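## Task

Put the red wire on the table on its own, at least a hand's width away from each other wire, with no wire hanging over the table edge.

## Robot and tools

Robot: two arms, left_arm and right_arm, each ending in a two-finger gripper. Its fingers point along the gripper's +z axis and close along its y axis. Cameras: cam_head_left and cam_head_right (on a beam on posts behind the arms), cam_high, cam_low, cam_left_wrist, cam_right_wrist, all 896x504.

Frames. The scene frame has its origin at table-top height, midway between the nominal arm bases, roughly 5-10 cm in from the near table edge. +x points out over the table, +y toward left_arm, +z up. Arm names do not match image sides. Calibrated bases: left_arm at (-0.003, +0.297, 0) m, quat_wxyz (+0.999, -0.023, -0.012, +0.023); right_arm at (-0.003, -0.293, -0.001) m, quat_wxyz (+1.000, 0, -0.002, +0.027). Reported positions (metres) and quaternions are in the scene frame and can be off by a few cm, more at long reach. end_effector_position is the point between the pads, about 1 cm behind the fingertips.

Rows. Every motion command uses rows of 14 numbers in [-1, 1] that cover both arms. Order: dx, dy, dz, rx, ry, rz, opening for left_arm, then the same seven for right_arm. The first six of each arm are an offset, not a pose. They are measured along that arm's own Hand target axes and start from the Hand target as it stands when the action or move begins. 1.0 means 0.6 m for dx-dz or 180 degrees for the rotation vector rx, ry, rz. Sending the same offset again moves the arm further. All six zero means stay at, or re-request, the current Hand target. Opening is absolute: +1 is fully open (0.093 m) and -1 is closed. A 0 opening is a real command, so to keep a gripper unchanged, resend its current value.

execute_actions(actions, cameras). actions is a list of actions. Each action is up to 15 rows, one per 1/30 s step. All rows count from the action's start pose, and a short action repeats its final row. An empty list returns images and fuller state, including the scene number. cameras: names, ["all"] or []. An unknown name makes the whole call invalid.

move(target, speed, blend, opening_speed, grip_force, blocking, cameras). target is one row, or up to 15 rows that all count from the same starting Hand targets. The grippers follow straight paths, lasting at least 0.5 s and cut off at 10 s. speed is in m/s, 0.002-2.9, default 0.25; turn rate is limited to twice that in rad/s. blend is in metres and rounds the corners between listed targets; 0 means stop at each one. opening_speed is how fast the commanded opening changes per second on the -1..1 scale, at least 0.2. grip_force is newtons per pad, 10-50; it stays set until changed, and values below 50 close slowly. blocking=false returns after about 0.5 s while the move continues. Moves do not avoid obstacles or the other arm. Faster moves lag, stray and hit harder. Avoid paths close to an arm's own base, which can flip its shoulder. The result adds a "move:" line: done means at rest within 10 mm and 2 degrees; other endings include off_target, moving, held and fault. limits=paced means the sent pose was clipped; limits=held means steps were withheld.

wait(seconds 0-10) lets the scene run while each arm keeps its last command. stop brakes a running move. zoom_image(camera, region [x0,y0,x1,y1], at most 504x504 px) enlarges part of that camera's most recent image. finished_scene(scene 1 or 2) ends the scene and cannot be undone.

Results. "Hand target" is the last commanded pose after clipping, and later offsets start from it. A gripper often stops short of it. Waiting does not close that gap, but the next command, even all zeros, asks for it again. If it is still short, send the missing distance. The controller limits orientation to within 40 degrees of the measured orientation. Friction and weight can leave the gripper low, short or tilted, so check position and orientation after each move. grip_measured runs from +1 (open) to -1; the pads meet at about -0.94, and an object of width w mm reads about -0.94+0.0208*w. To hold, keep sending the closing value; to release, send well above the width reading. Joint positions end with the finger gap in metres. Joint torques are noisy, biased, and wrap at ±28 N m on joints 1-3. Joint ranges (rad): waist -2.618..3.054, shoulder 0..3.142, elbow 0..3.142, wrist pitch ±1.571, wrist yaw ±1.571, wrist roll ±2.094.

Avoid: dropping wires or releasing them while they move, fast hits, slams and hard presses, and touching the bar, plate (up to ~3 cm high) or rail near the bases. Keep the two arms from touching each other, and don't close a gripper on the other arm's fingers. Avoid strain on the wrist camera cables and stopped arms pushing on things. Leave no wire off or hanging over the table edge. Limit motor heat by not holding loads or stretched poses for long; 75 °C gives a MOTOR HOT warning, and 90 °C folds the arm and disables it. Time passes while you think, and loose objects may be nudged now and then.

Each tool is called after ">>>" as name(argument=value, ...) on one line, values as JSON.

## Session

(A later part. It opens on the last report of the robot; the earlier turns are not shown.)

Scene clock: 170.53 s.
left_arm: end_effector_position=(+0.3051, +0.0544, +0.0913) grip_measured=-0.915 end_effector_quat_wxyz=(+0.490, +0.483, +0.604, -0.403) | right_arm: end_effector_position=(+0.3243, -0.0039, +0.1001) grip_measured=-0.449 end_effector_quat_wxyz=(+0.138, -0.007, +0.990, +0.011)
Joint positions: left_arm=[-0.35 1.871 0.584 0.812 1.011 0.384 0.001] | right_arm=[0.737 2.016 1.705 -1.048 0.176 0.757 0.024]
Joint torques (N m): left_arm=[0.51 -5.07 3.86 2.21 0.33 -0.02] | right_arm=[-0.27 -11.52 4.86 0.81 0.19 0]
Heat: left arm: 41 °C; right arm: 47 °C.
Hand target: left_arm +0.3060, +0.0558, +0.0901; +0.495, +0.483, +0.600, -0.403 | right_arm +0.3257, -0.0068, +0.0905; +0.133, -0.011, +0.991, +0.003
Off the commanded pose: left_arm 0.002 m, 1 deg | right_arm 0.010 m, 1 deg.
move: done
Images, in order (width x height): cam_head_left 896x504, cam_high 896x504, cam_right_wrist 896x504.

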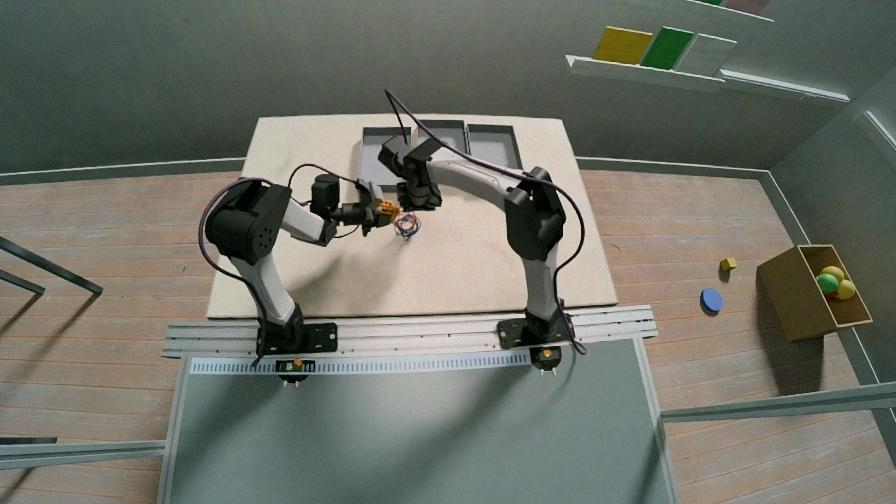

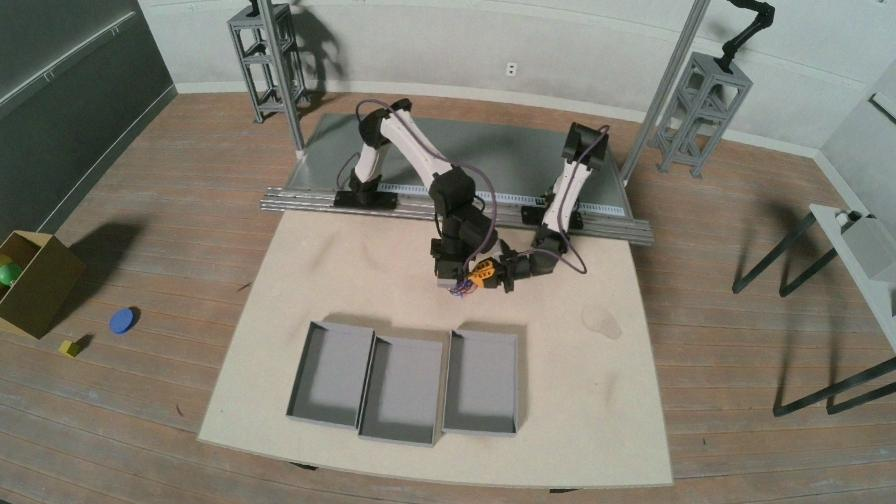

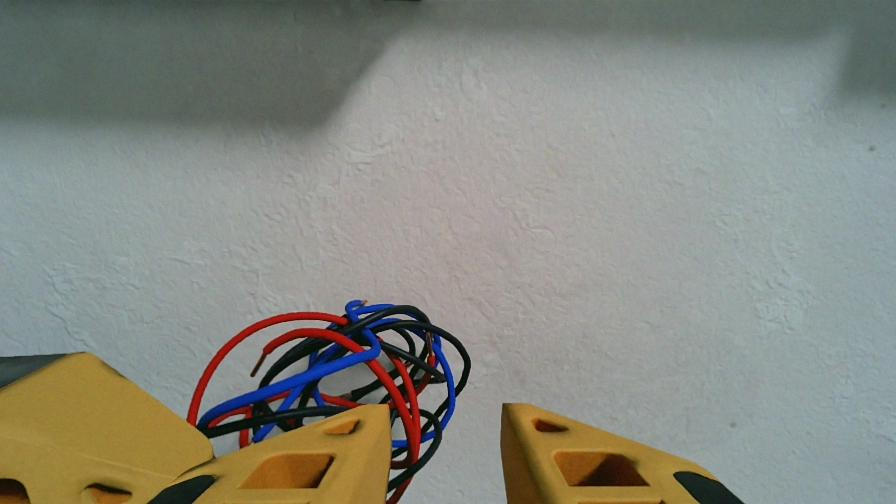

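>>> move(target=[0,0,0,0,0,0,-0.921875,0.040,-0.010,0.050,0,0,0,-0.55], speed=0.08, cameras=["cam_right_wrist","cam_low"])

>>> zoom_image(camera="cam_right_wrist", region=[200, 250, 600, 504])

>>> zoom_image(camera="cam_low", region=[260, 180, 380, 270])

Scene clock: 181.87 s.
left_arm: end_effector_position=(+0.3051, +0.0544, +0.0913) grip_measured=-0.915 end_effector_quat_wxyz=(+0.490, +0.483, +0.604, -0.403) | right_arm: end_effector_position=(+0.3123, -0.0147, +0.0518) grip_measured=-0.549 end_effector_quat_wxyz=(+0.125, -0.010, +0.992, -0.001)
Joint positions: left_arm=[-0.35 1.871 0.584 0.812 1.011 0.384 0.001] | right_arm=[0.74 2.016 1.518 -0.898 0.176 0.757 0.019]
Joint torques (N m): left_arm=[0.46 -5.05 3.88 2.22 0.33 -0.04] | right_arm=[0.92 -14.42 4.21 0.77 0.19 0.17]
Motor temperatures (°C): left_arm=[26 35 36 42 28 25 26] | right_arm=[27 52 40 31 27 24 29]
Heat: left arm: 42 °C; right arm: 52 °C.
Hand target: left_arm +0.3060, +0.0558, +0.0901; +0.495, +0.483, +0.600, -0.403 | right_arm +0.3105, -0.0131, +0.0552; +0.133, -0.011, +0.991, +0.003
Off the commanded pose: left_arm 0.002 m, 1 deg | right_arm 0.004 m, 1 deg.
move: done
Images, in order (width x height): cam_low 896x504, cam_right_wrist 896x504.

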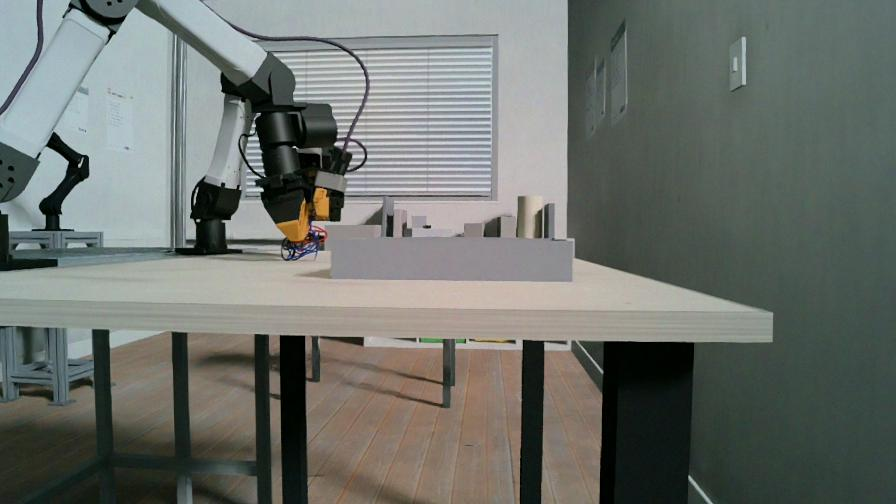

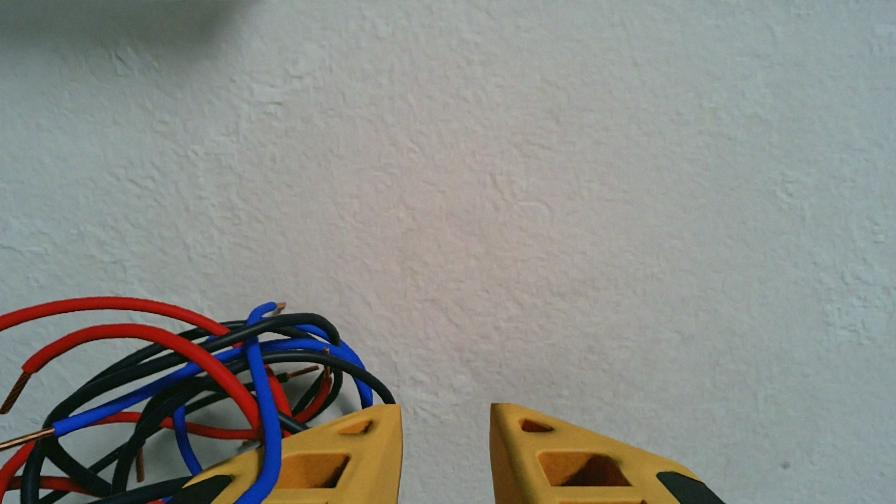

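Scaled by 1.260 from the camera's 896x504 image, which has a finer 1280x720 frame.

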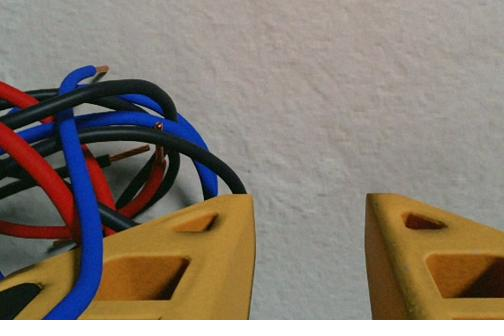

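Scaled by 4.200 from the camera's 896x504 image, which has a finer 1280x720 frame.

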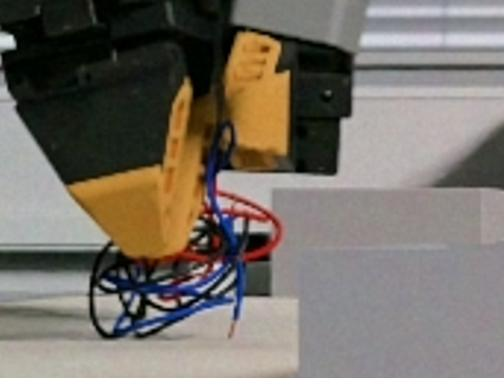

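>>> move(target=[[0,0,0,0,0,0,-0.921875,-0.013,0,-0.048,0,0,0,-0.5],[0,0,0,0,0,0,-0.921875,-0.013,0.028,-0.048,0,0,0,-0.5]], speed=0.08, cameras=["cam_right_wrist","cam_low"])

>>> zoom_image(camera="cam_right_wrist", region=[200, 250, 600, 504])

Scene clock: 189.57 s.
left_arm: end_effector_position=(+0.3072, +0.0564, +0.0923) grip_measured=-0.915 end_effector_quat_wxyz=(+0.494, +0.482, +0.603, -0.400) | right_arm: end_effector_position=(+0.3036, -0.0046, +0.0832) grip_measured=-0.501 end_effector_quat_wxyz=(+0.122, -0.018, +0.992, -0.002)
Joint positions: left_arm=[-0.343 1.871 0.584 0.819 1.011 0.384 0.001] | right_arm=[0.771 2.003 1.627 -1.03 0.176 0.774 0.021]
Joint torques (N m): left_arm=[-0.08 -5.07 3.84 2.14 0.33 -0.04] | right_arm=[0.83 -10.69 8.13 0.76 0.25 0.31]
Motor temperatures (°C): left_arm=[26 35 36 42 28 25 26] | right_arm=[27 55 40 31 27 24 29]
Heat: left arm: 42 °C; right arm: 55 °C.
Hand target: left_arm +0.3061, +0.0558, +0.0901; +0.495, +0.483, +0.600, -0.403 | right_arm +0.3101, +0.0037, +0.0851; +0.133, -0.011, +0.991, +0.003
Off the commanded pose: left_arm 0.003 m, 1 deg | right_arm 0.011 m, 2 deg.
move: off_target (right_arm)
Images, in order (width x height): cam_low 896x504, cam_right_wrist 896x504.

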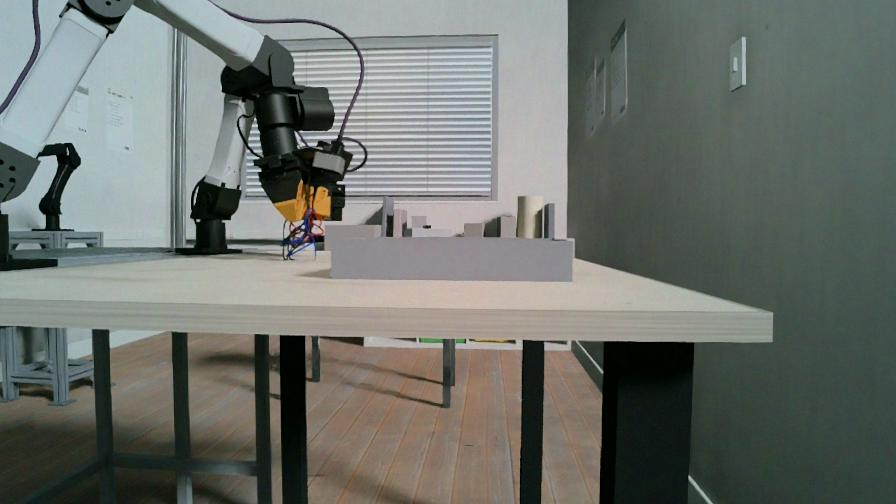

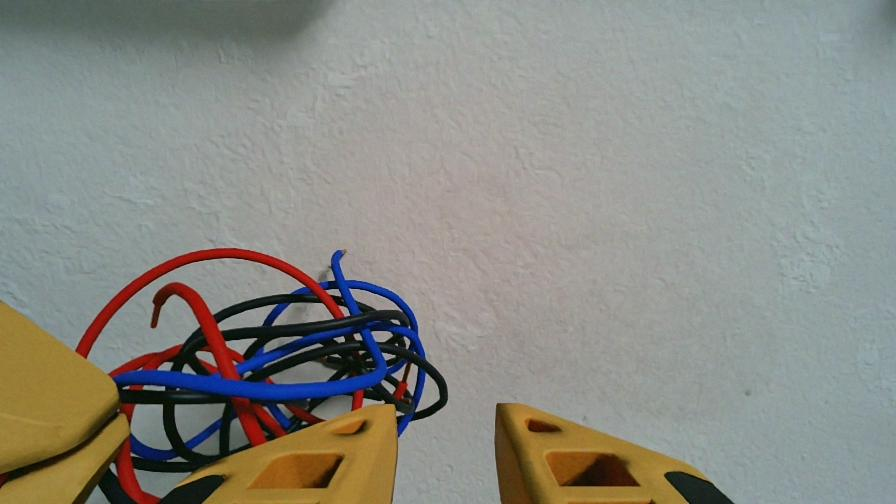

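Scaled by 1.260 from the camera's 896x504 image, which has a finer 1280x720 frame.

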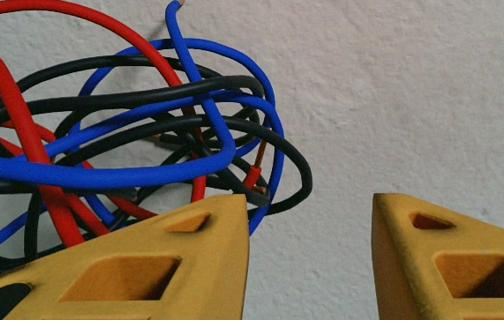

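>>> move(target=[[0,0,0,0,0,0,-0.921875,-0.008,0.030,0.003,0,0,0,-0.5],[0,0,0,0,0,0,-0.921875,0.01,0.030,0.07,0,0,0,-0.5]], speed=0.08, cameras=["cam_right_wrist","cam_low"])

>>> zoom_image(camera="cam_right_wrist", region=[200, 250, 600, 504])

>>> zoom_image(camera="cam_low", region=[260, 180, 380, 270])

Scene clock: 200.93 s.
left_arm: end_effector_position=(+0.3084, +0.0583, +0.0905) grip_measured=-0.915 end_effector_quat_wxyz=(+0.494, +0.479, +0.607, -0.398) | right_arm: end_effector_position=(+0.3092, +0.0059, +0.0806) grip_measured=-0.501 end_effector_quat_wxyz=(+0.119, -0.013, +0.993, -0.013)
Joint positions: left_arm=[-0.338 1.873 0.582 0.819 1.006 0.384 0.001] | right_arm=[0.784 2.07 1.717 -1.076 0.191 0.797 0.021]
Joint torques (N m): left_arm=[-0.47 -5.16 4.03 2.15 0.39 -0.04] | right_arm=[0.4 -13.38 5.67 0.76 0.16 0.15]
Heat: left arm: 40 °C; right arm: 53 °C.
Hand target: left_arm +0.3061, +0.0558, +0.0901; +0.495, +0.483, +0.600, -0.403 | right_arm +0.3108, +0.0079, +0.0811; +0.123, -0.013, +0.992, -0.009 (not the last commanded pose)
Off the commanded pose: left_arm 0.003 m, 1 deg | right_arm 0.041 m, 2 deg.
move: held (right_arm; a check stopped the path); path passed 1 of 2 targets; limits=held
pose unreachable (right arm): on one or more control steps of this call, first in action 0 (counted from 0), this arm could not follow its commanded pose, so it was not sent that pose on those steps. It may still have moved: this result reports where it is.
cause: moving toward the commanded pose would bring a part of the arm too close to another arm (this arm's wrist (the part past joint 4) and the left arm's wrist camera, 37 mm apart when this arm was first held).
Images, in order (width x height): cam_low 896x504, cam_right_wrist 896x504.

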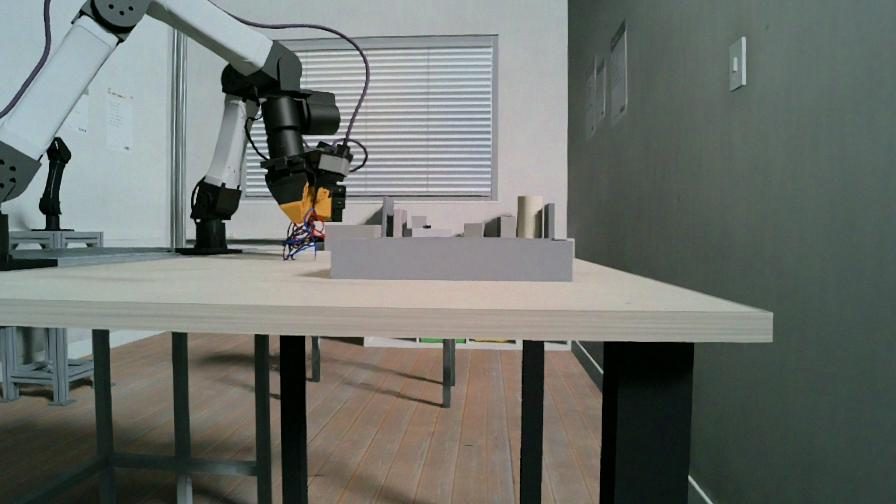

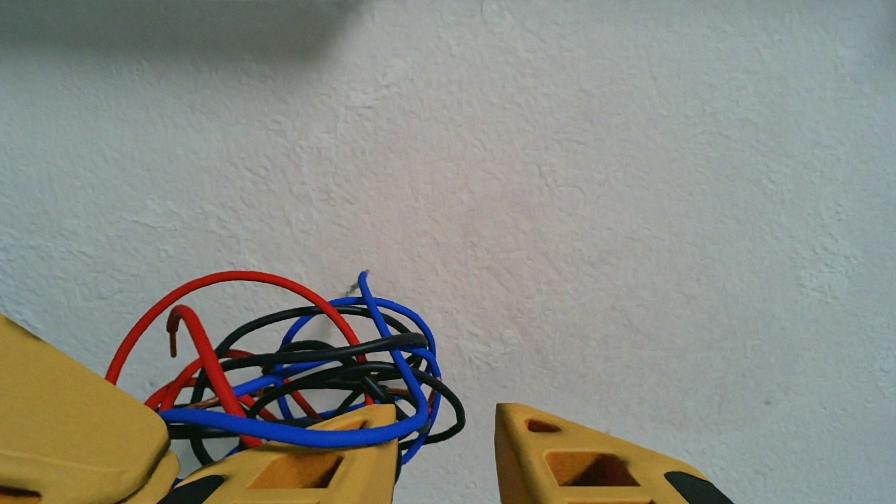

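Scaled by 1.260 from the camera's 896x504 image, which has a finer 1280x720 frame.

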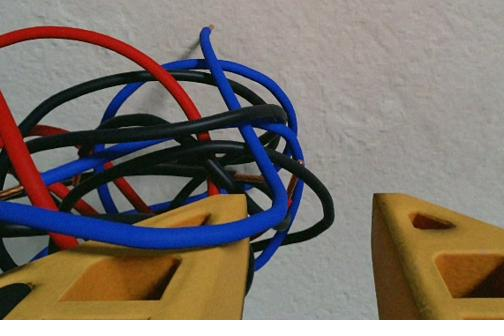

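Scaled by 4.200 from the camera's 896x504 image, which has a finer 1280x720 frame.

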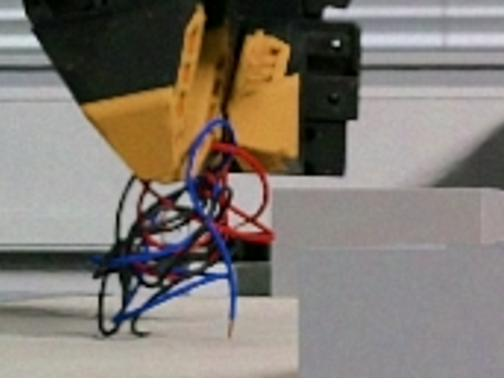

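>>> move(target=[[0,0,0,0,0,0,-0.921875,-0.023,-0.05,-0.149,0,0,0,-0.5],[0,0,0,0,0,0,-0.921875,0.0695,-0.09,-0.0947,-0.1575,-0.1208,-0.2962,0]], speed=0.12, cameras=["cam_right_wrist","cam_low","cam_high","cam_head_left"])

>>> zoom_image(camera="cam_right_wrist", region=[250, 150, 650, 504])

Scene clock: 222.70 s.
left_arm: end_effector_position=(+0.3078, +0.0581, +0.0907) grip_measured=-0.915 end_effector_quat_wxyz=(+0.494, +0.479, +0.606, -0.399) | right_arm: end_effector_position=(+0.2599, -0.0447, +0.1246) grip_measured=-0.001 end_effector_quat_wxyz=(+0.269, -0.475, +0.821, +0.167)
Joint positions: left_arm=[-0.338 1.873 0.582 0.819 1.01 0.384 0.001] | right_arm=[0.582 1.421 0.965 -0.522 -0.263 -0.333 0.045]
Joint torques (N m): left_arm=[-0.49 -5.16 4.03 2.13 0.33 -0.03] | right_arm=[-0.77 -9.29 4.77 1.58 -0.34 -0.01]
Motor temperatures (°C): left_arm=[26 37 35 40 28 25 26] | right_arm=[27 55 39 31 27 24 29]
Heat: left arm: 40 °C; right arm: 55 °C.
Hand target: left_arm +0.3061, +0.0558, +0.0901; +0.495, +0.483, +0.600, -0.403 | right_arm +0.2578, -0.0463, +0.1273; +0.276, -0.479, +0.815, +0.173
Off the commanded pose: left_arm 0.003 m, 1 deg | right_arm 0.004 m, 1 deg.
move: done
Images, in order (width x height): cam_head_left 896x504, cam_high 896x504, cam_low 896x504, cam_right_wrist 896x504.

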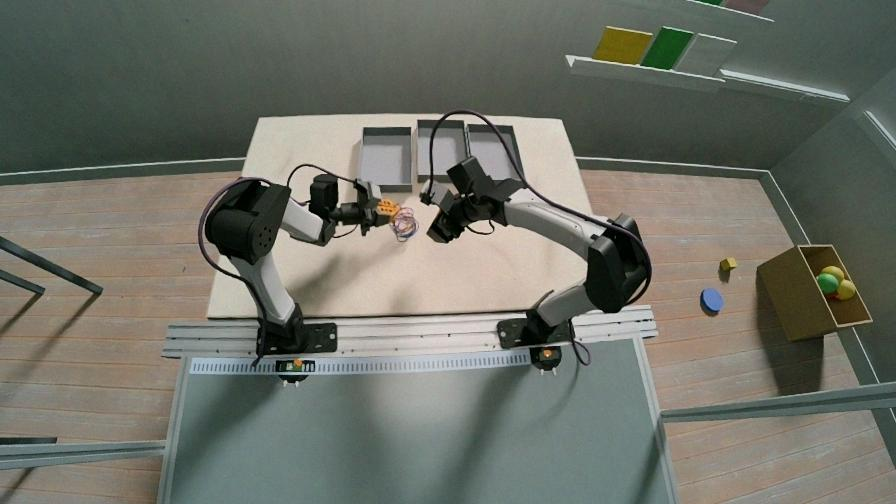

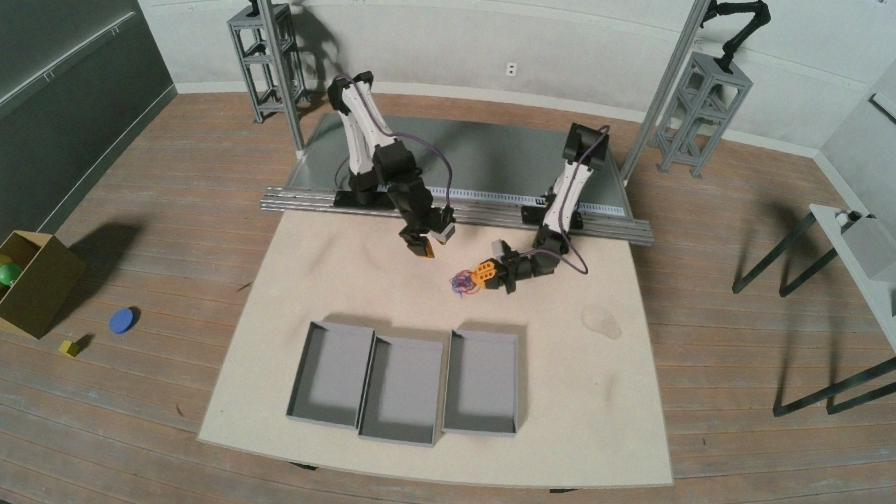

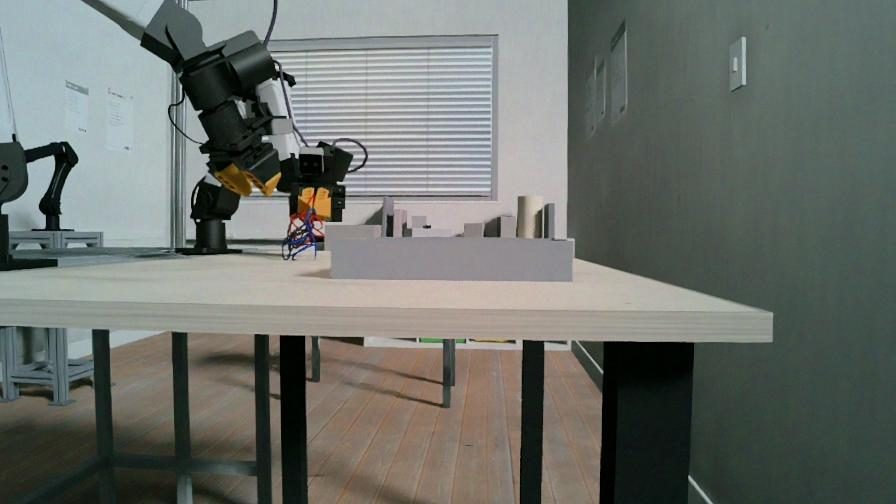

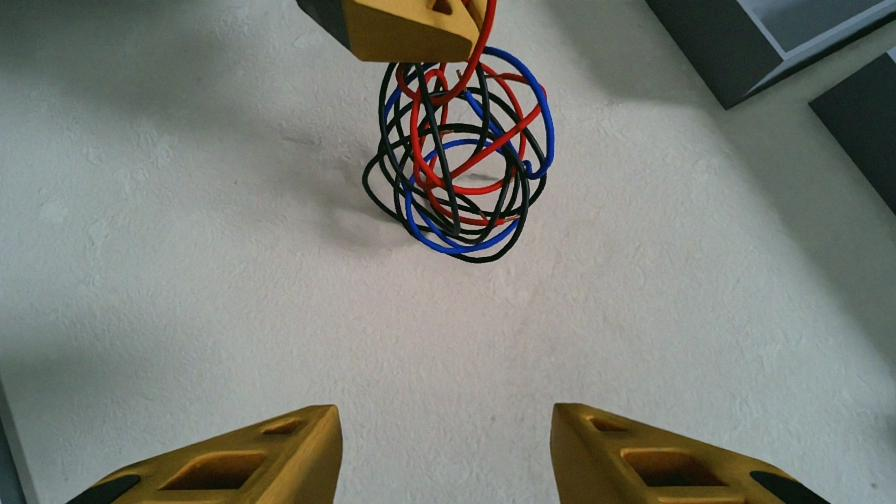

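Scaled by 1.260 from the camera's 896x504 image, which has a finer 1280x720 frame.

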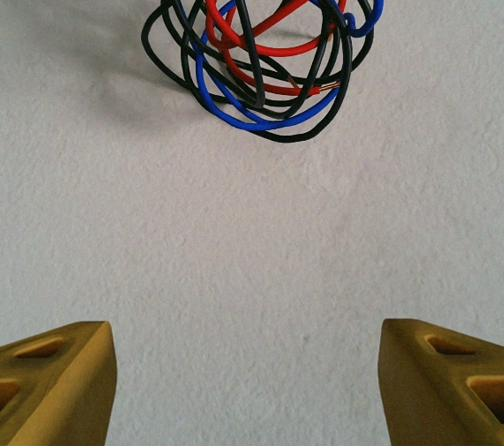

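>>> move(target=[[0,0,0,0,0,0,-0.921875,0,0,0,0.0436,0.0436,0.4986,-0.5],[0,0,0,0,0,0,-0.921875,-0.008,-0.009,0.09,0.0436,0.0436,0.4986,-0.5]], speed=0.12, cameras=["cam_right_wrist","cam_low","cam_high","cam_left_wrist"])

>>> zoom_image(camera="cam_right_wrist", region=[150, 150, 600, 504])

Scene clock: 250.57 s.
left_arm: end_effector_position=(+0.3078, +0.0581, +0.0907) grip_measured=-0.915 end_effector_quat_wxyz=(+0.494, +0.479, +0.606, -0.399) | right_arm: end_effector_position=(+0.2718, -0.0223, +0.0828) grip_measured=-0.499 end_effector_quat_wxyz=(+0.040, +0.240, +0.942, +0.232)
Joint positions: left_arm=[-0.338 1.873 0.582 0.819 1.01 0.384 0.001] | right_arm=[0.634 1.665 1.115 -0.593 -0.208 1.231 0.021]
Joint torques (N m): left_arm=[-0.53 -5.2 3.99 2.15 0.33 -0.03] | right_arm=[1.28 -8.06 7.94 1.3 0.08 0.32]
Heat: left arm: 39 °C; right arm: 52 °C.
Hand target: left_arm +0.3061, +0.0558, +0.0901; +0.495, +0.483, +0.600, -0.403 | right_arm +0.2796, -0.0162, +0.0874; +0.052, +0.243, +0.939, +0.236
Off the commanded pose: left_arm 0.003 m, 1 deg | right_arm 0.011 m, 2 deg.
move: off_target (right_arm)
Images, in order (width x height): cam_high 896x504, cam_low 896x504, cam_left_wrist 896x504, cam_right_wrist 896x504.

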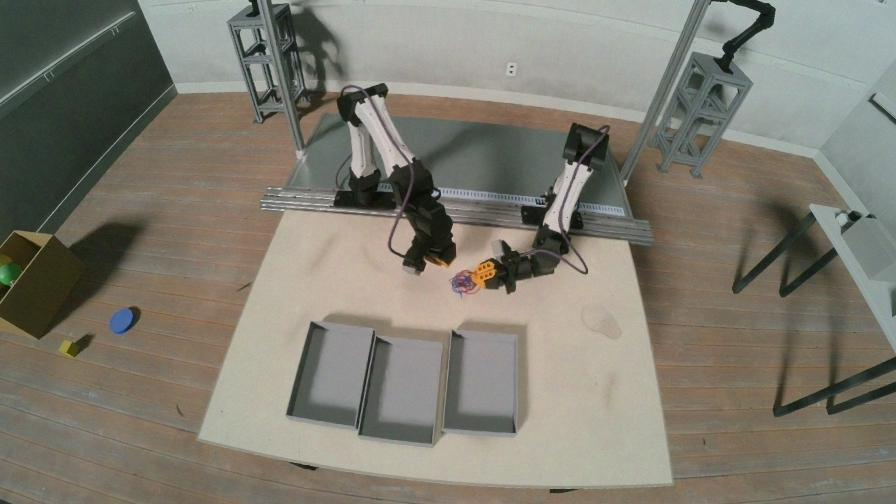

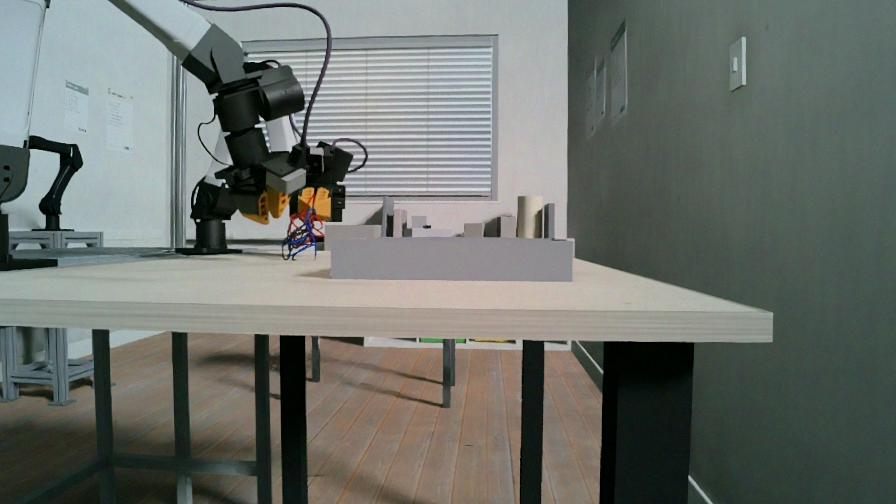

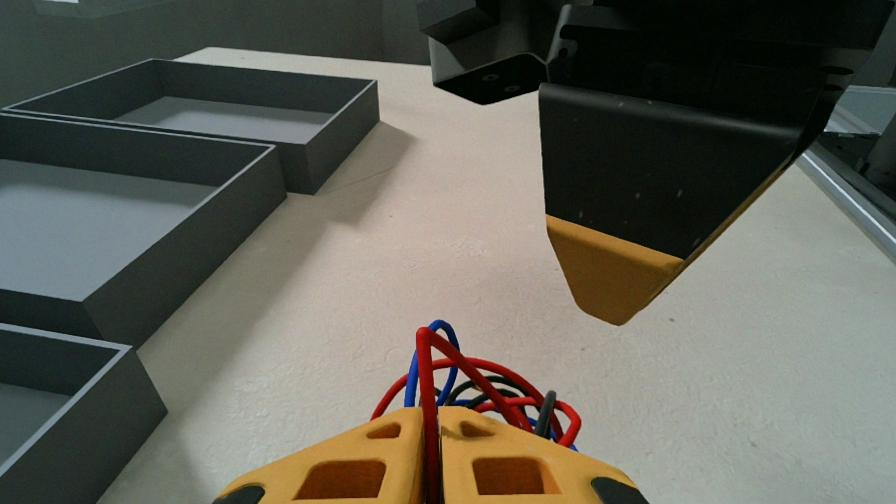

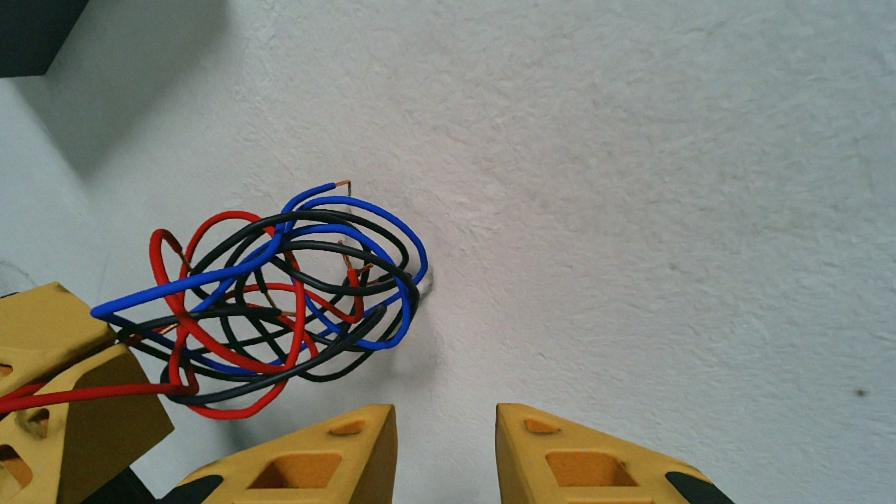

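Scaled by 1.120 from the camera's 896x504 image, which has a finer 1280x720 frame.

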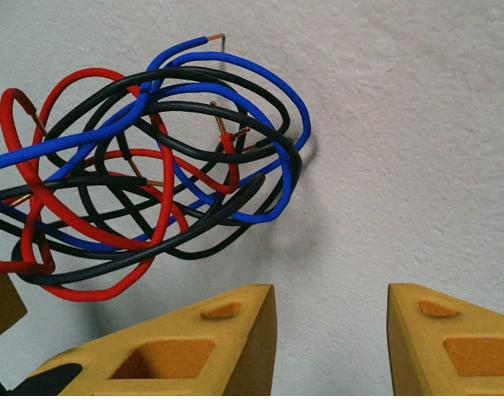

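>>> move(target=[[0,0,0,0,0,0,-0.921875,0.006,0.018,0.02,0,0,0,-0.5],[0,0,0,0,0,0,-0.921875,0.006,0.018,0.085,0,0,0,-0.5]], speed=0.08, cameras=["cam_right_wrist","cam_low"])

>>> zoom_image(camera="cam_right_wrist", region=[150, 150, 600, 504])

Scene clock: 264.57 s.
left_arm: end_effector_position=(+0.3078, +0.0581, +0.0907) grip_measured=-0.915 end_effector_quat_wxyz=(+0.494, +0.479, +0.606, -0.399) | right_arm: end_effector_position=(+0.2867, +0.0103, +0.0478) grip_measured=-0.499 end_effector_quat_wxyz=(+0.042, +0.239, +0.941, +0.235)
Joint positions: left_arm=[-0.338 1.873 0.582 0.819 1.01 0.384 0.001] | right_arm=[0.68 1.823 1.151 -0.453 -0.188 1.274 0.021]
Joint torques (N m): left_arm=[-0.47 -5.15 4.03 2.15 0.34 -0.04] | right_arm=[0.91 -9.22 6.93 1.33 0.11 0.29]
Heat: left arm: 40 °C; right arm: 51 °C.
Hand target: left_arm +0.3061, +0.0558, +0.0901; +0.495, +0.483, +0.600, -0.403 | right_arm +0.2920, +0.0153, +0.0476; +0.051, +0.243, +0.939, +0.236
Off the commanded pose: left_arm 0.003 m, 1 deg | right_arm 0.007 m, 1 deg.
move: done
Images, in order (width x height): cam_low 896x504, cam_right_wrist 896x504.

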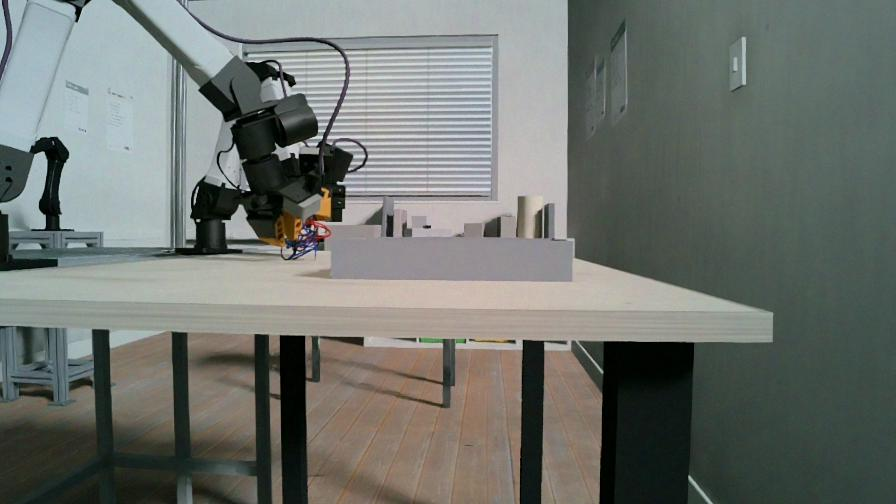

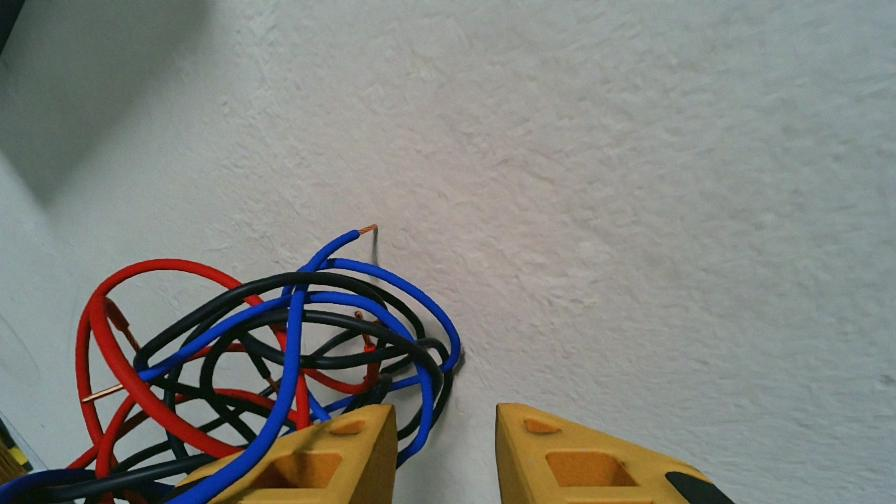

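Scaled by 1.120 from the camera's 896x504 image, which has a finer 1280x720 frame.

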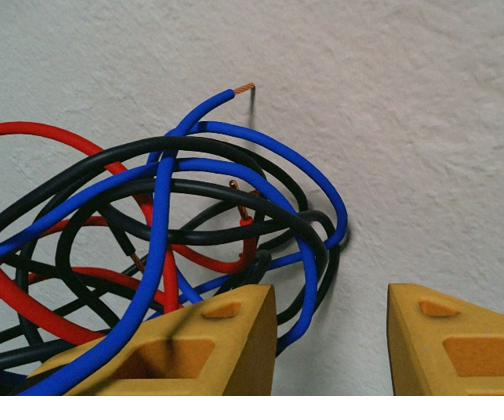

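>>> move(target=[[0,0,0,0,0,0,-0.921875,-0.012,0.0,0.05,0,0,0,-0.5],[0,0,0,0,0,0,-0.921875,-0.012,0.0,0.05,0,0,0,-1]], speed=0.06, opening_speed=0.6, cameras=["cam_right_wrist","cam_low"])

>>> zoom_image(camera="cam_right_wrist", region=[150, 150, 600, 504])

Scene clock: 270.20 s.
left_arm: end_effector_position=(+0.3078, +0.0581, +0.0907) grip_measured=-0.915 end_effector_quat_wxyz=(+0.494, +0.479, +0.606, -0.399) | right_arm: end_effector_position=(+0.2986, +0.0206, +0.0225) grip_measured=-0.986 end_effector_quat_wxyz=(+0.045, +0.239, +0.940, +0.238)
Joint positions: left_arm=[-0.338 1.873 0.582 0.819 1.01 0.384 0.001] | right_arm=[0.68 1.917 1.16 -0.361 -0.186 1.274 0]
Joint torques (N m): left_arm=[-0.5 -5.15 4.04 2.15 0.34 -0.03] | right_arm=[0.35 -9.4 7.41 1.24 0.07 0.26]
Heat: left arm: 40 °C; right arm: 51 °C.
Hand target: left_arm +0.3061, +0.0558, +0.0901; +0.495, +0.483, +0.600, -0.403 | right_arm +0.3047, +0.0244, +0.0209; +0.052, +0.243, +0.939, +0.236
Off the commanded pose: left_arm 0.003 m, 1 deg | right_arm 0.007 m, 1 deg.
move: done; target 2's new opening was sent with right_arm's hand 0.011 m and 1 deg from that target
Images, in order (width x height): cam_low 896x504, cam_right_wrist 896x504.

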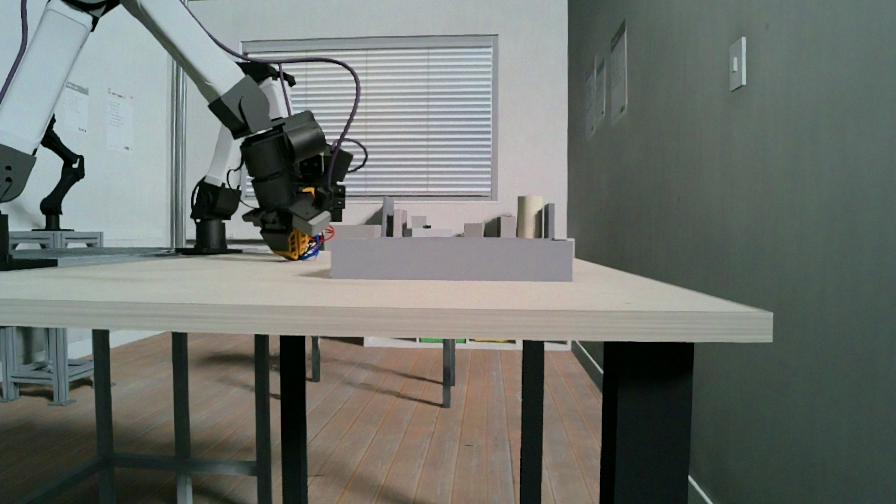

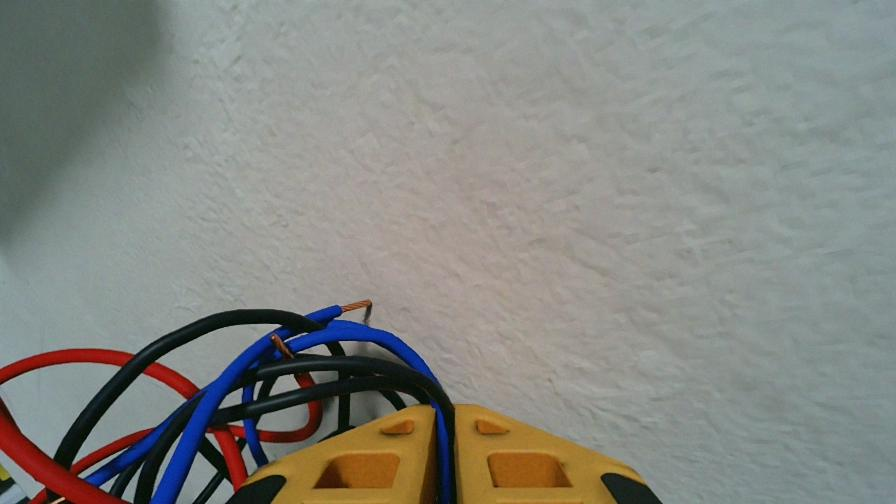

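Scaled by 1.120 from the camera's 896x504 image, which has a finer 1280x720 frame.

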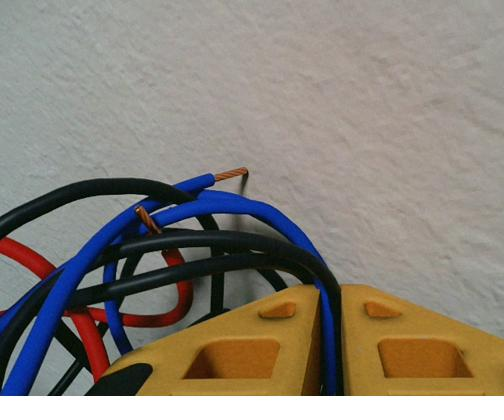

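>>> move(target=[-0.08,0,-0.15,0,0,0,-0.921875,0,0,0,0,0,0,-1], speed=0.05, cameras=["all"])

>>> zoom_image(camera="cam_low", region=[240, 150, 380, 270])

>>> zoom_image(camera="cam_high", region=[400, 220, 530, 320])

Scene clock: 276.57 s.
left_arm: end_effector_position=(+0.2829, +0.1319, +0.1330) grip_measured=-0.915 end_effector_quat_wxyz=(+0.468, +0.466, +0.625, -0.417) | right_arm: end_effector_position=(+0.3002, +0.0223, +0.0237) grip_measured=-0.986 end_effector_quat_wxyz=(+0.048, +0.238, +0.939, +0.242)
Joint positions: left_arm=[-0.092 1.545 0.62 0.077 1.213 0.713 0.001] | right_arm=[0.68 1.917 1.16 -0.35 -0.186 1.274 0]
Joint torques (N m): left_arm=[0.49 -7.08 7.47 1.48 0.62 0.17] | right_arm=[0.68 -9.46 7.25 1.21 0.12 0.24]
Heat: left arm: 40 °C; right arm: 51 °C.
Hand target: left_arm +0.2898, +0.1336, +0.1539; +0.495, +0.483, +0.600, -0.403 | right_arm +0.3046, +0.0243, +0.0209; +0.052, +0.243, +0.939, +0.236
Off the commanded pose: left_arm 0.022 m, 5 deg | right_arm 0.006 m, 1 deg.
move: off_target (left_arm)

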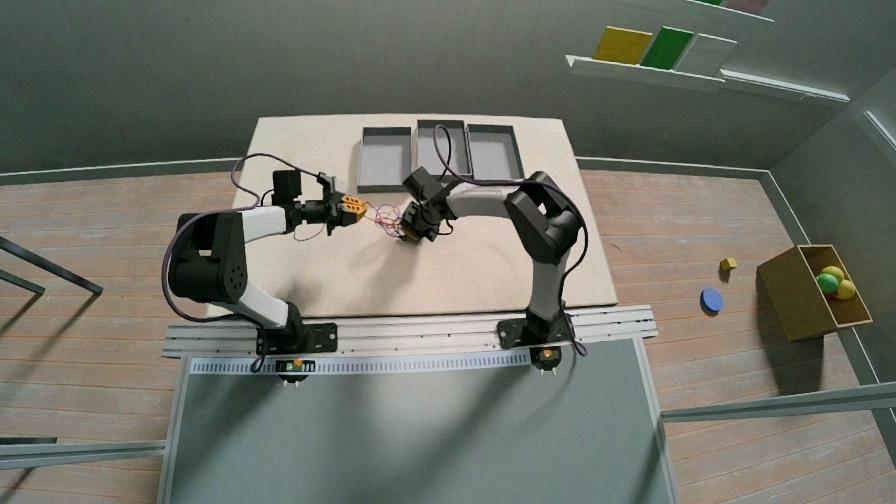

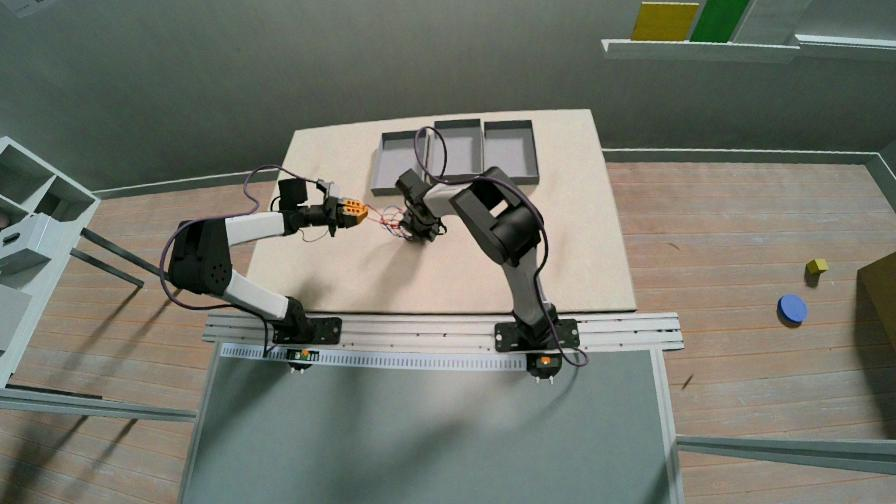

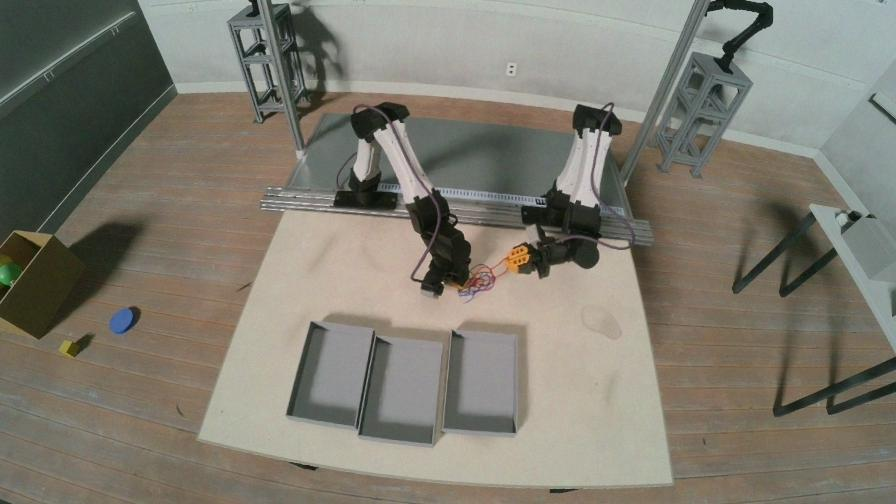

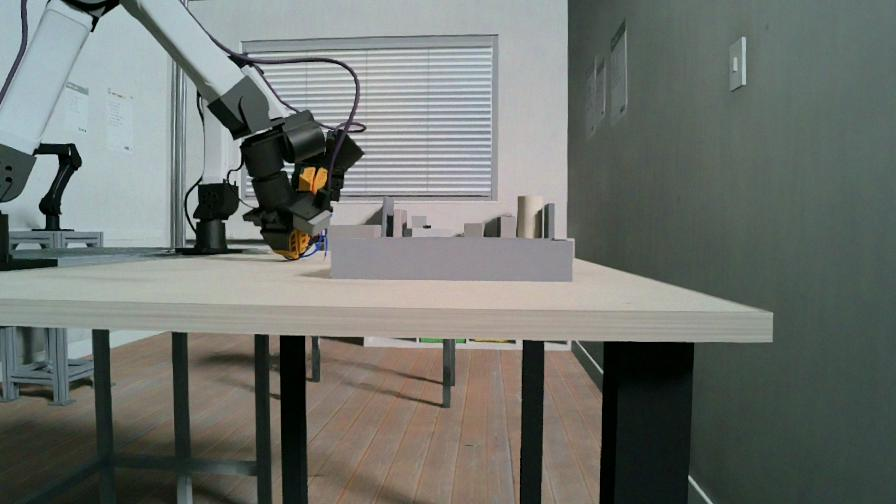

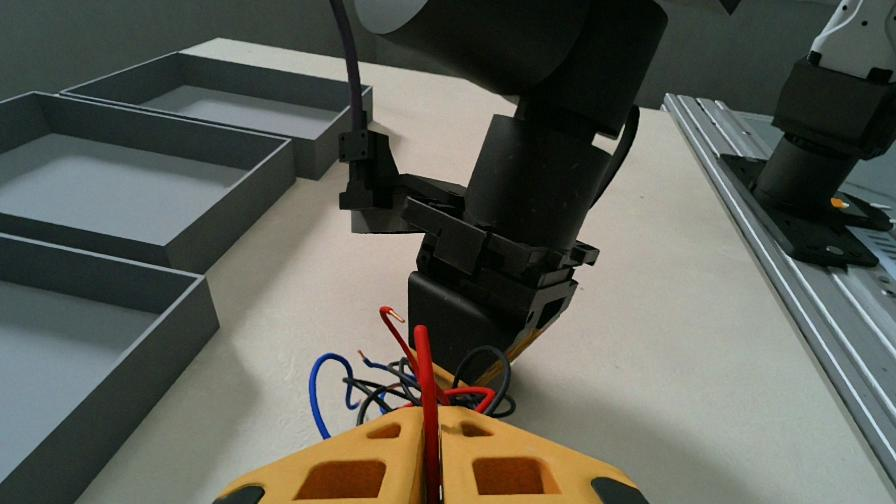

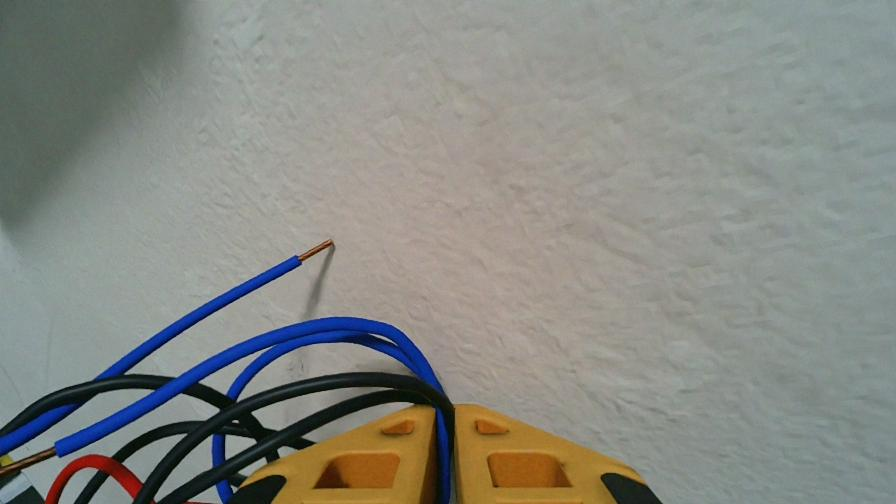

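Scaled by 3.600 from the camera's 896x504 image, which has a finer 1280x720 frame.

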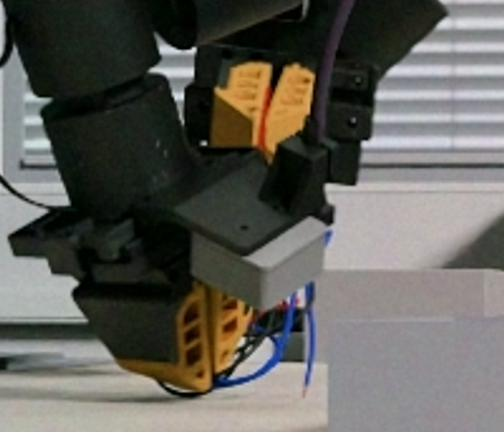

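Scaled by 3.877 from the camera's 896x504 image, which has a finer 1280x720 frame.

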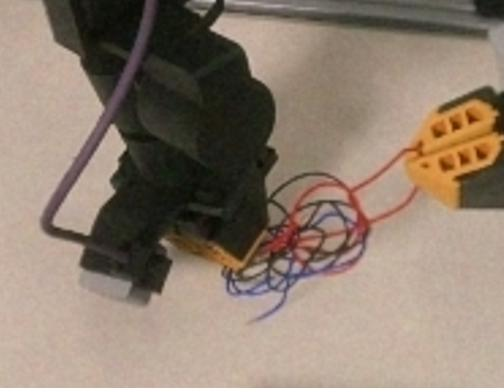

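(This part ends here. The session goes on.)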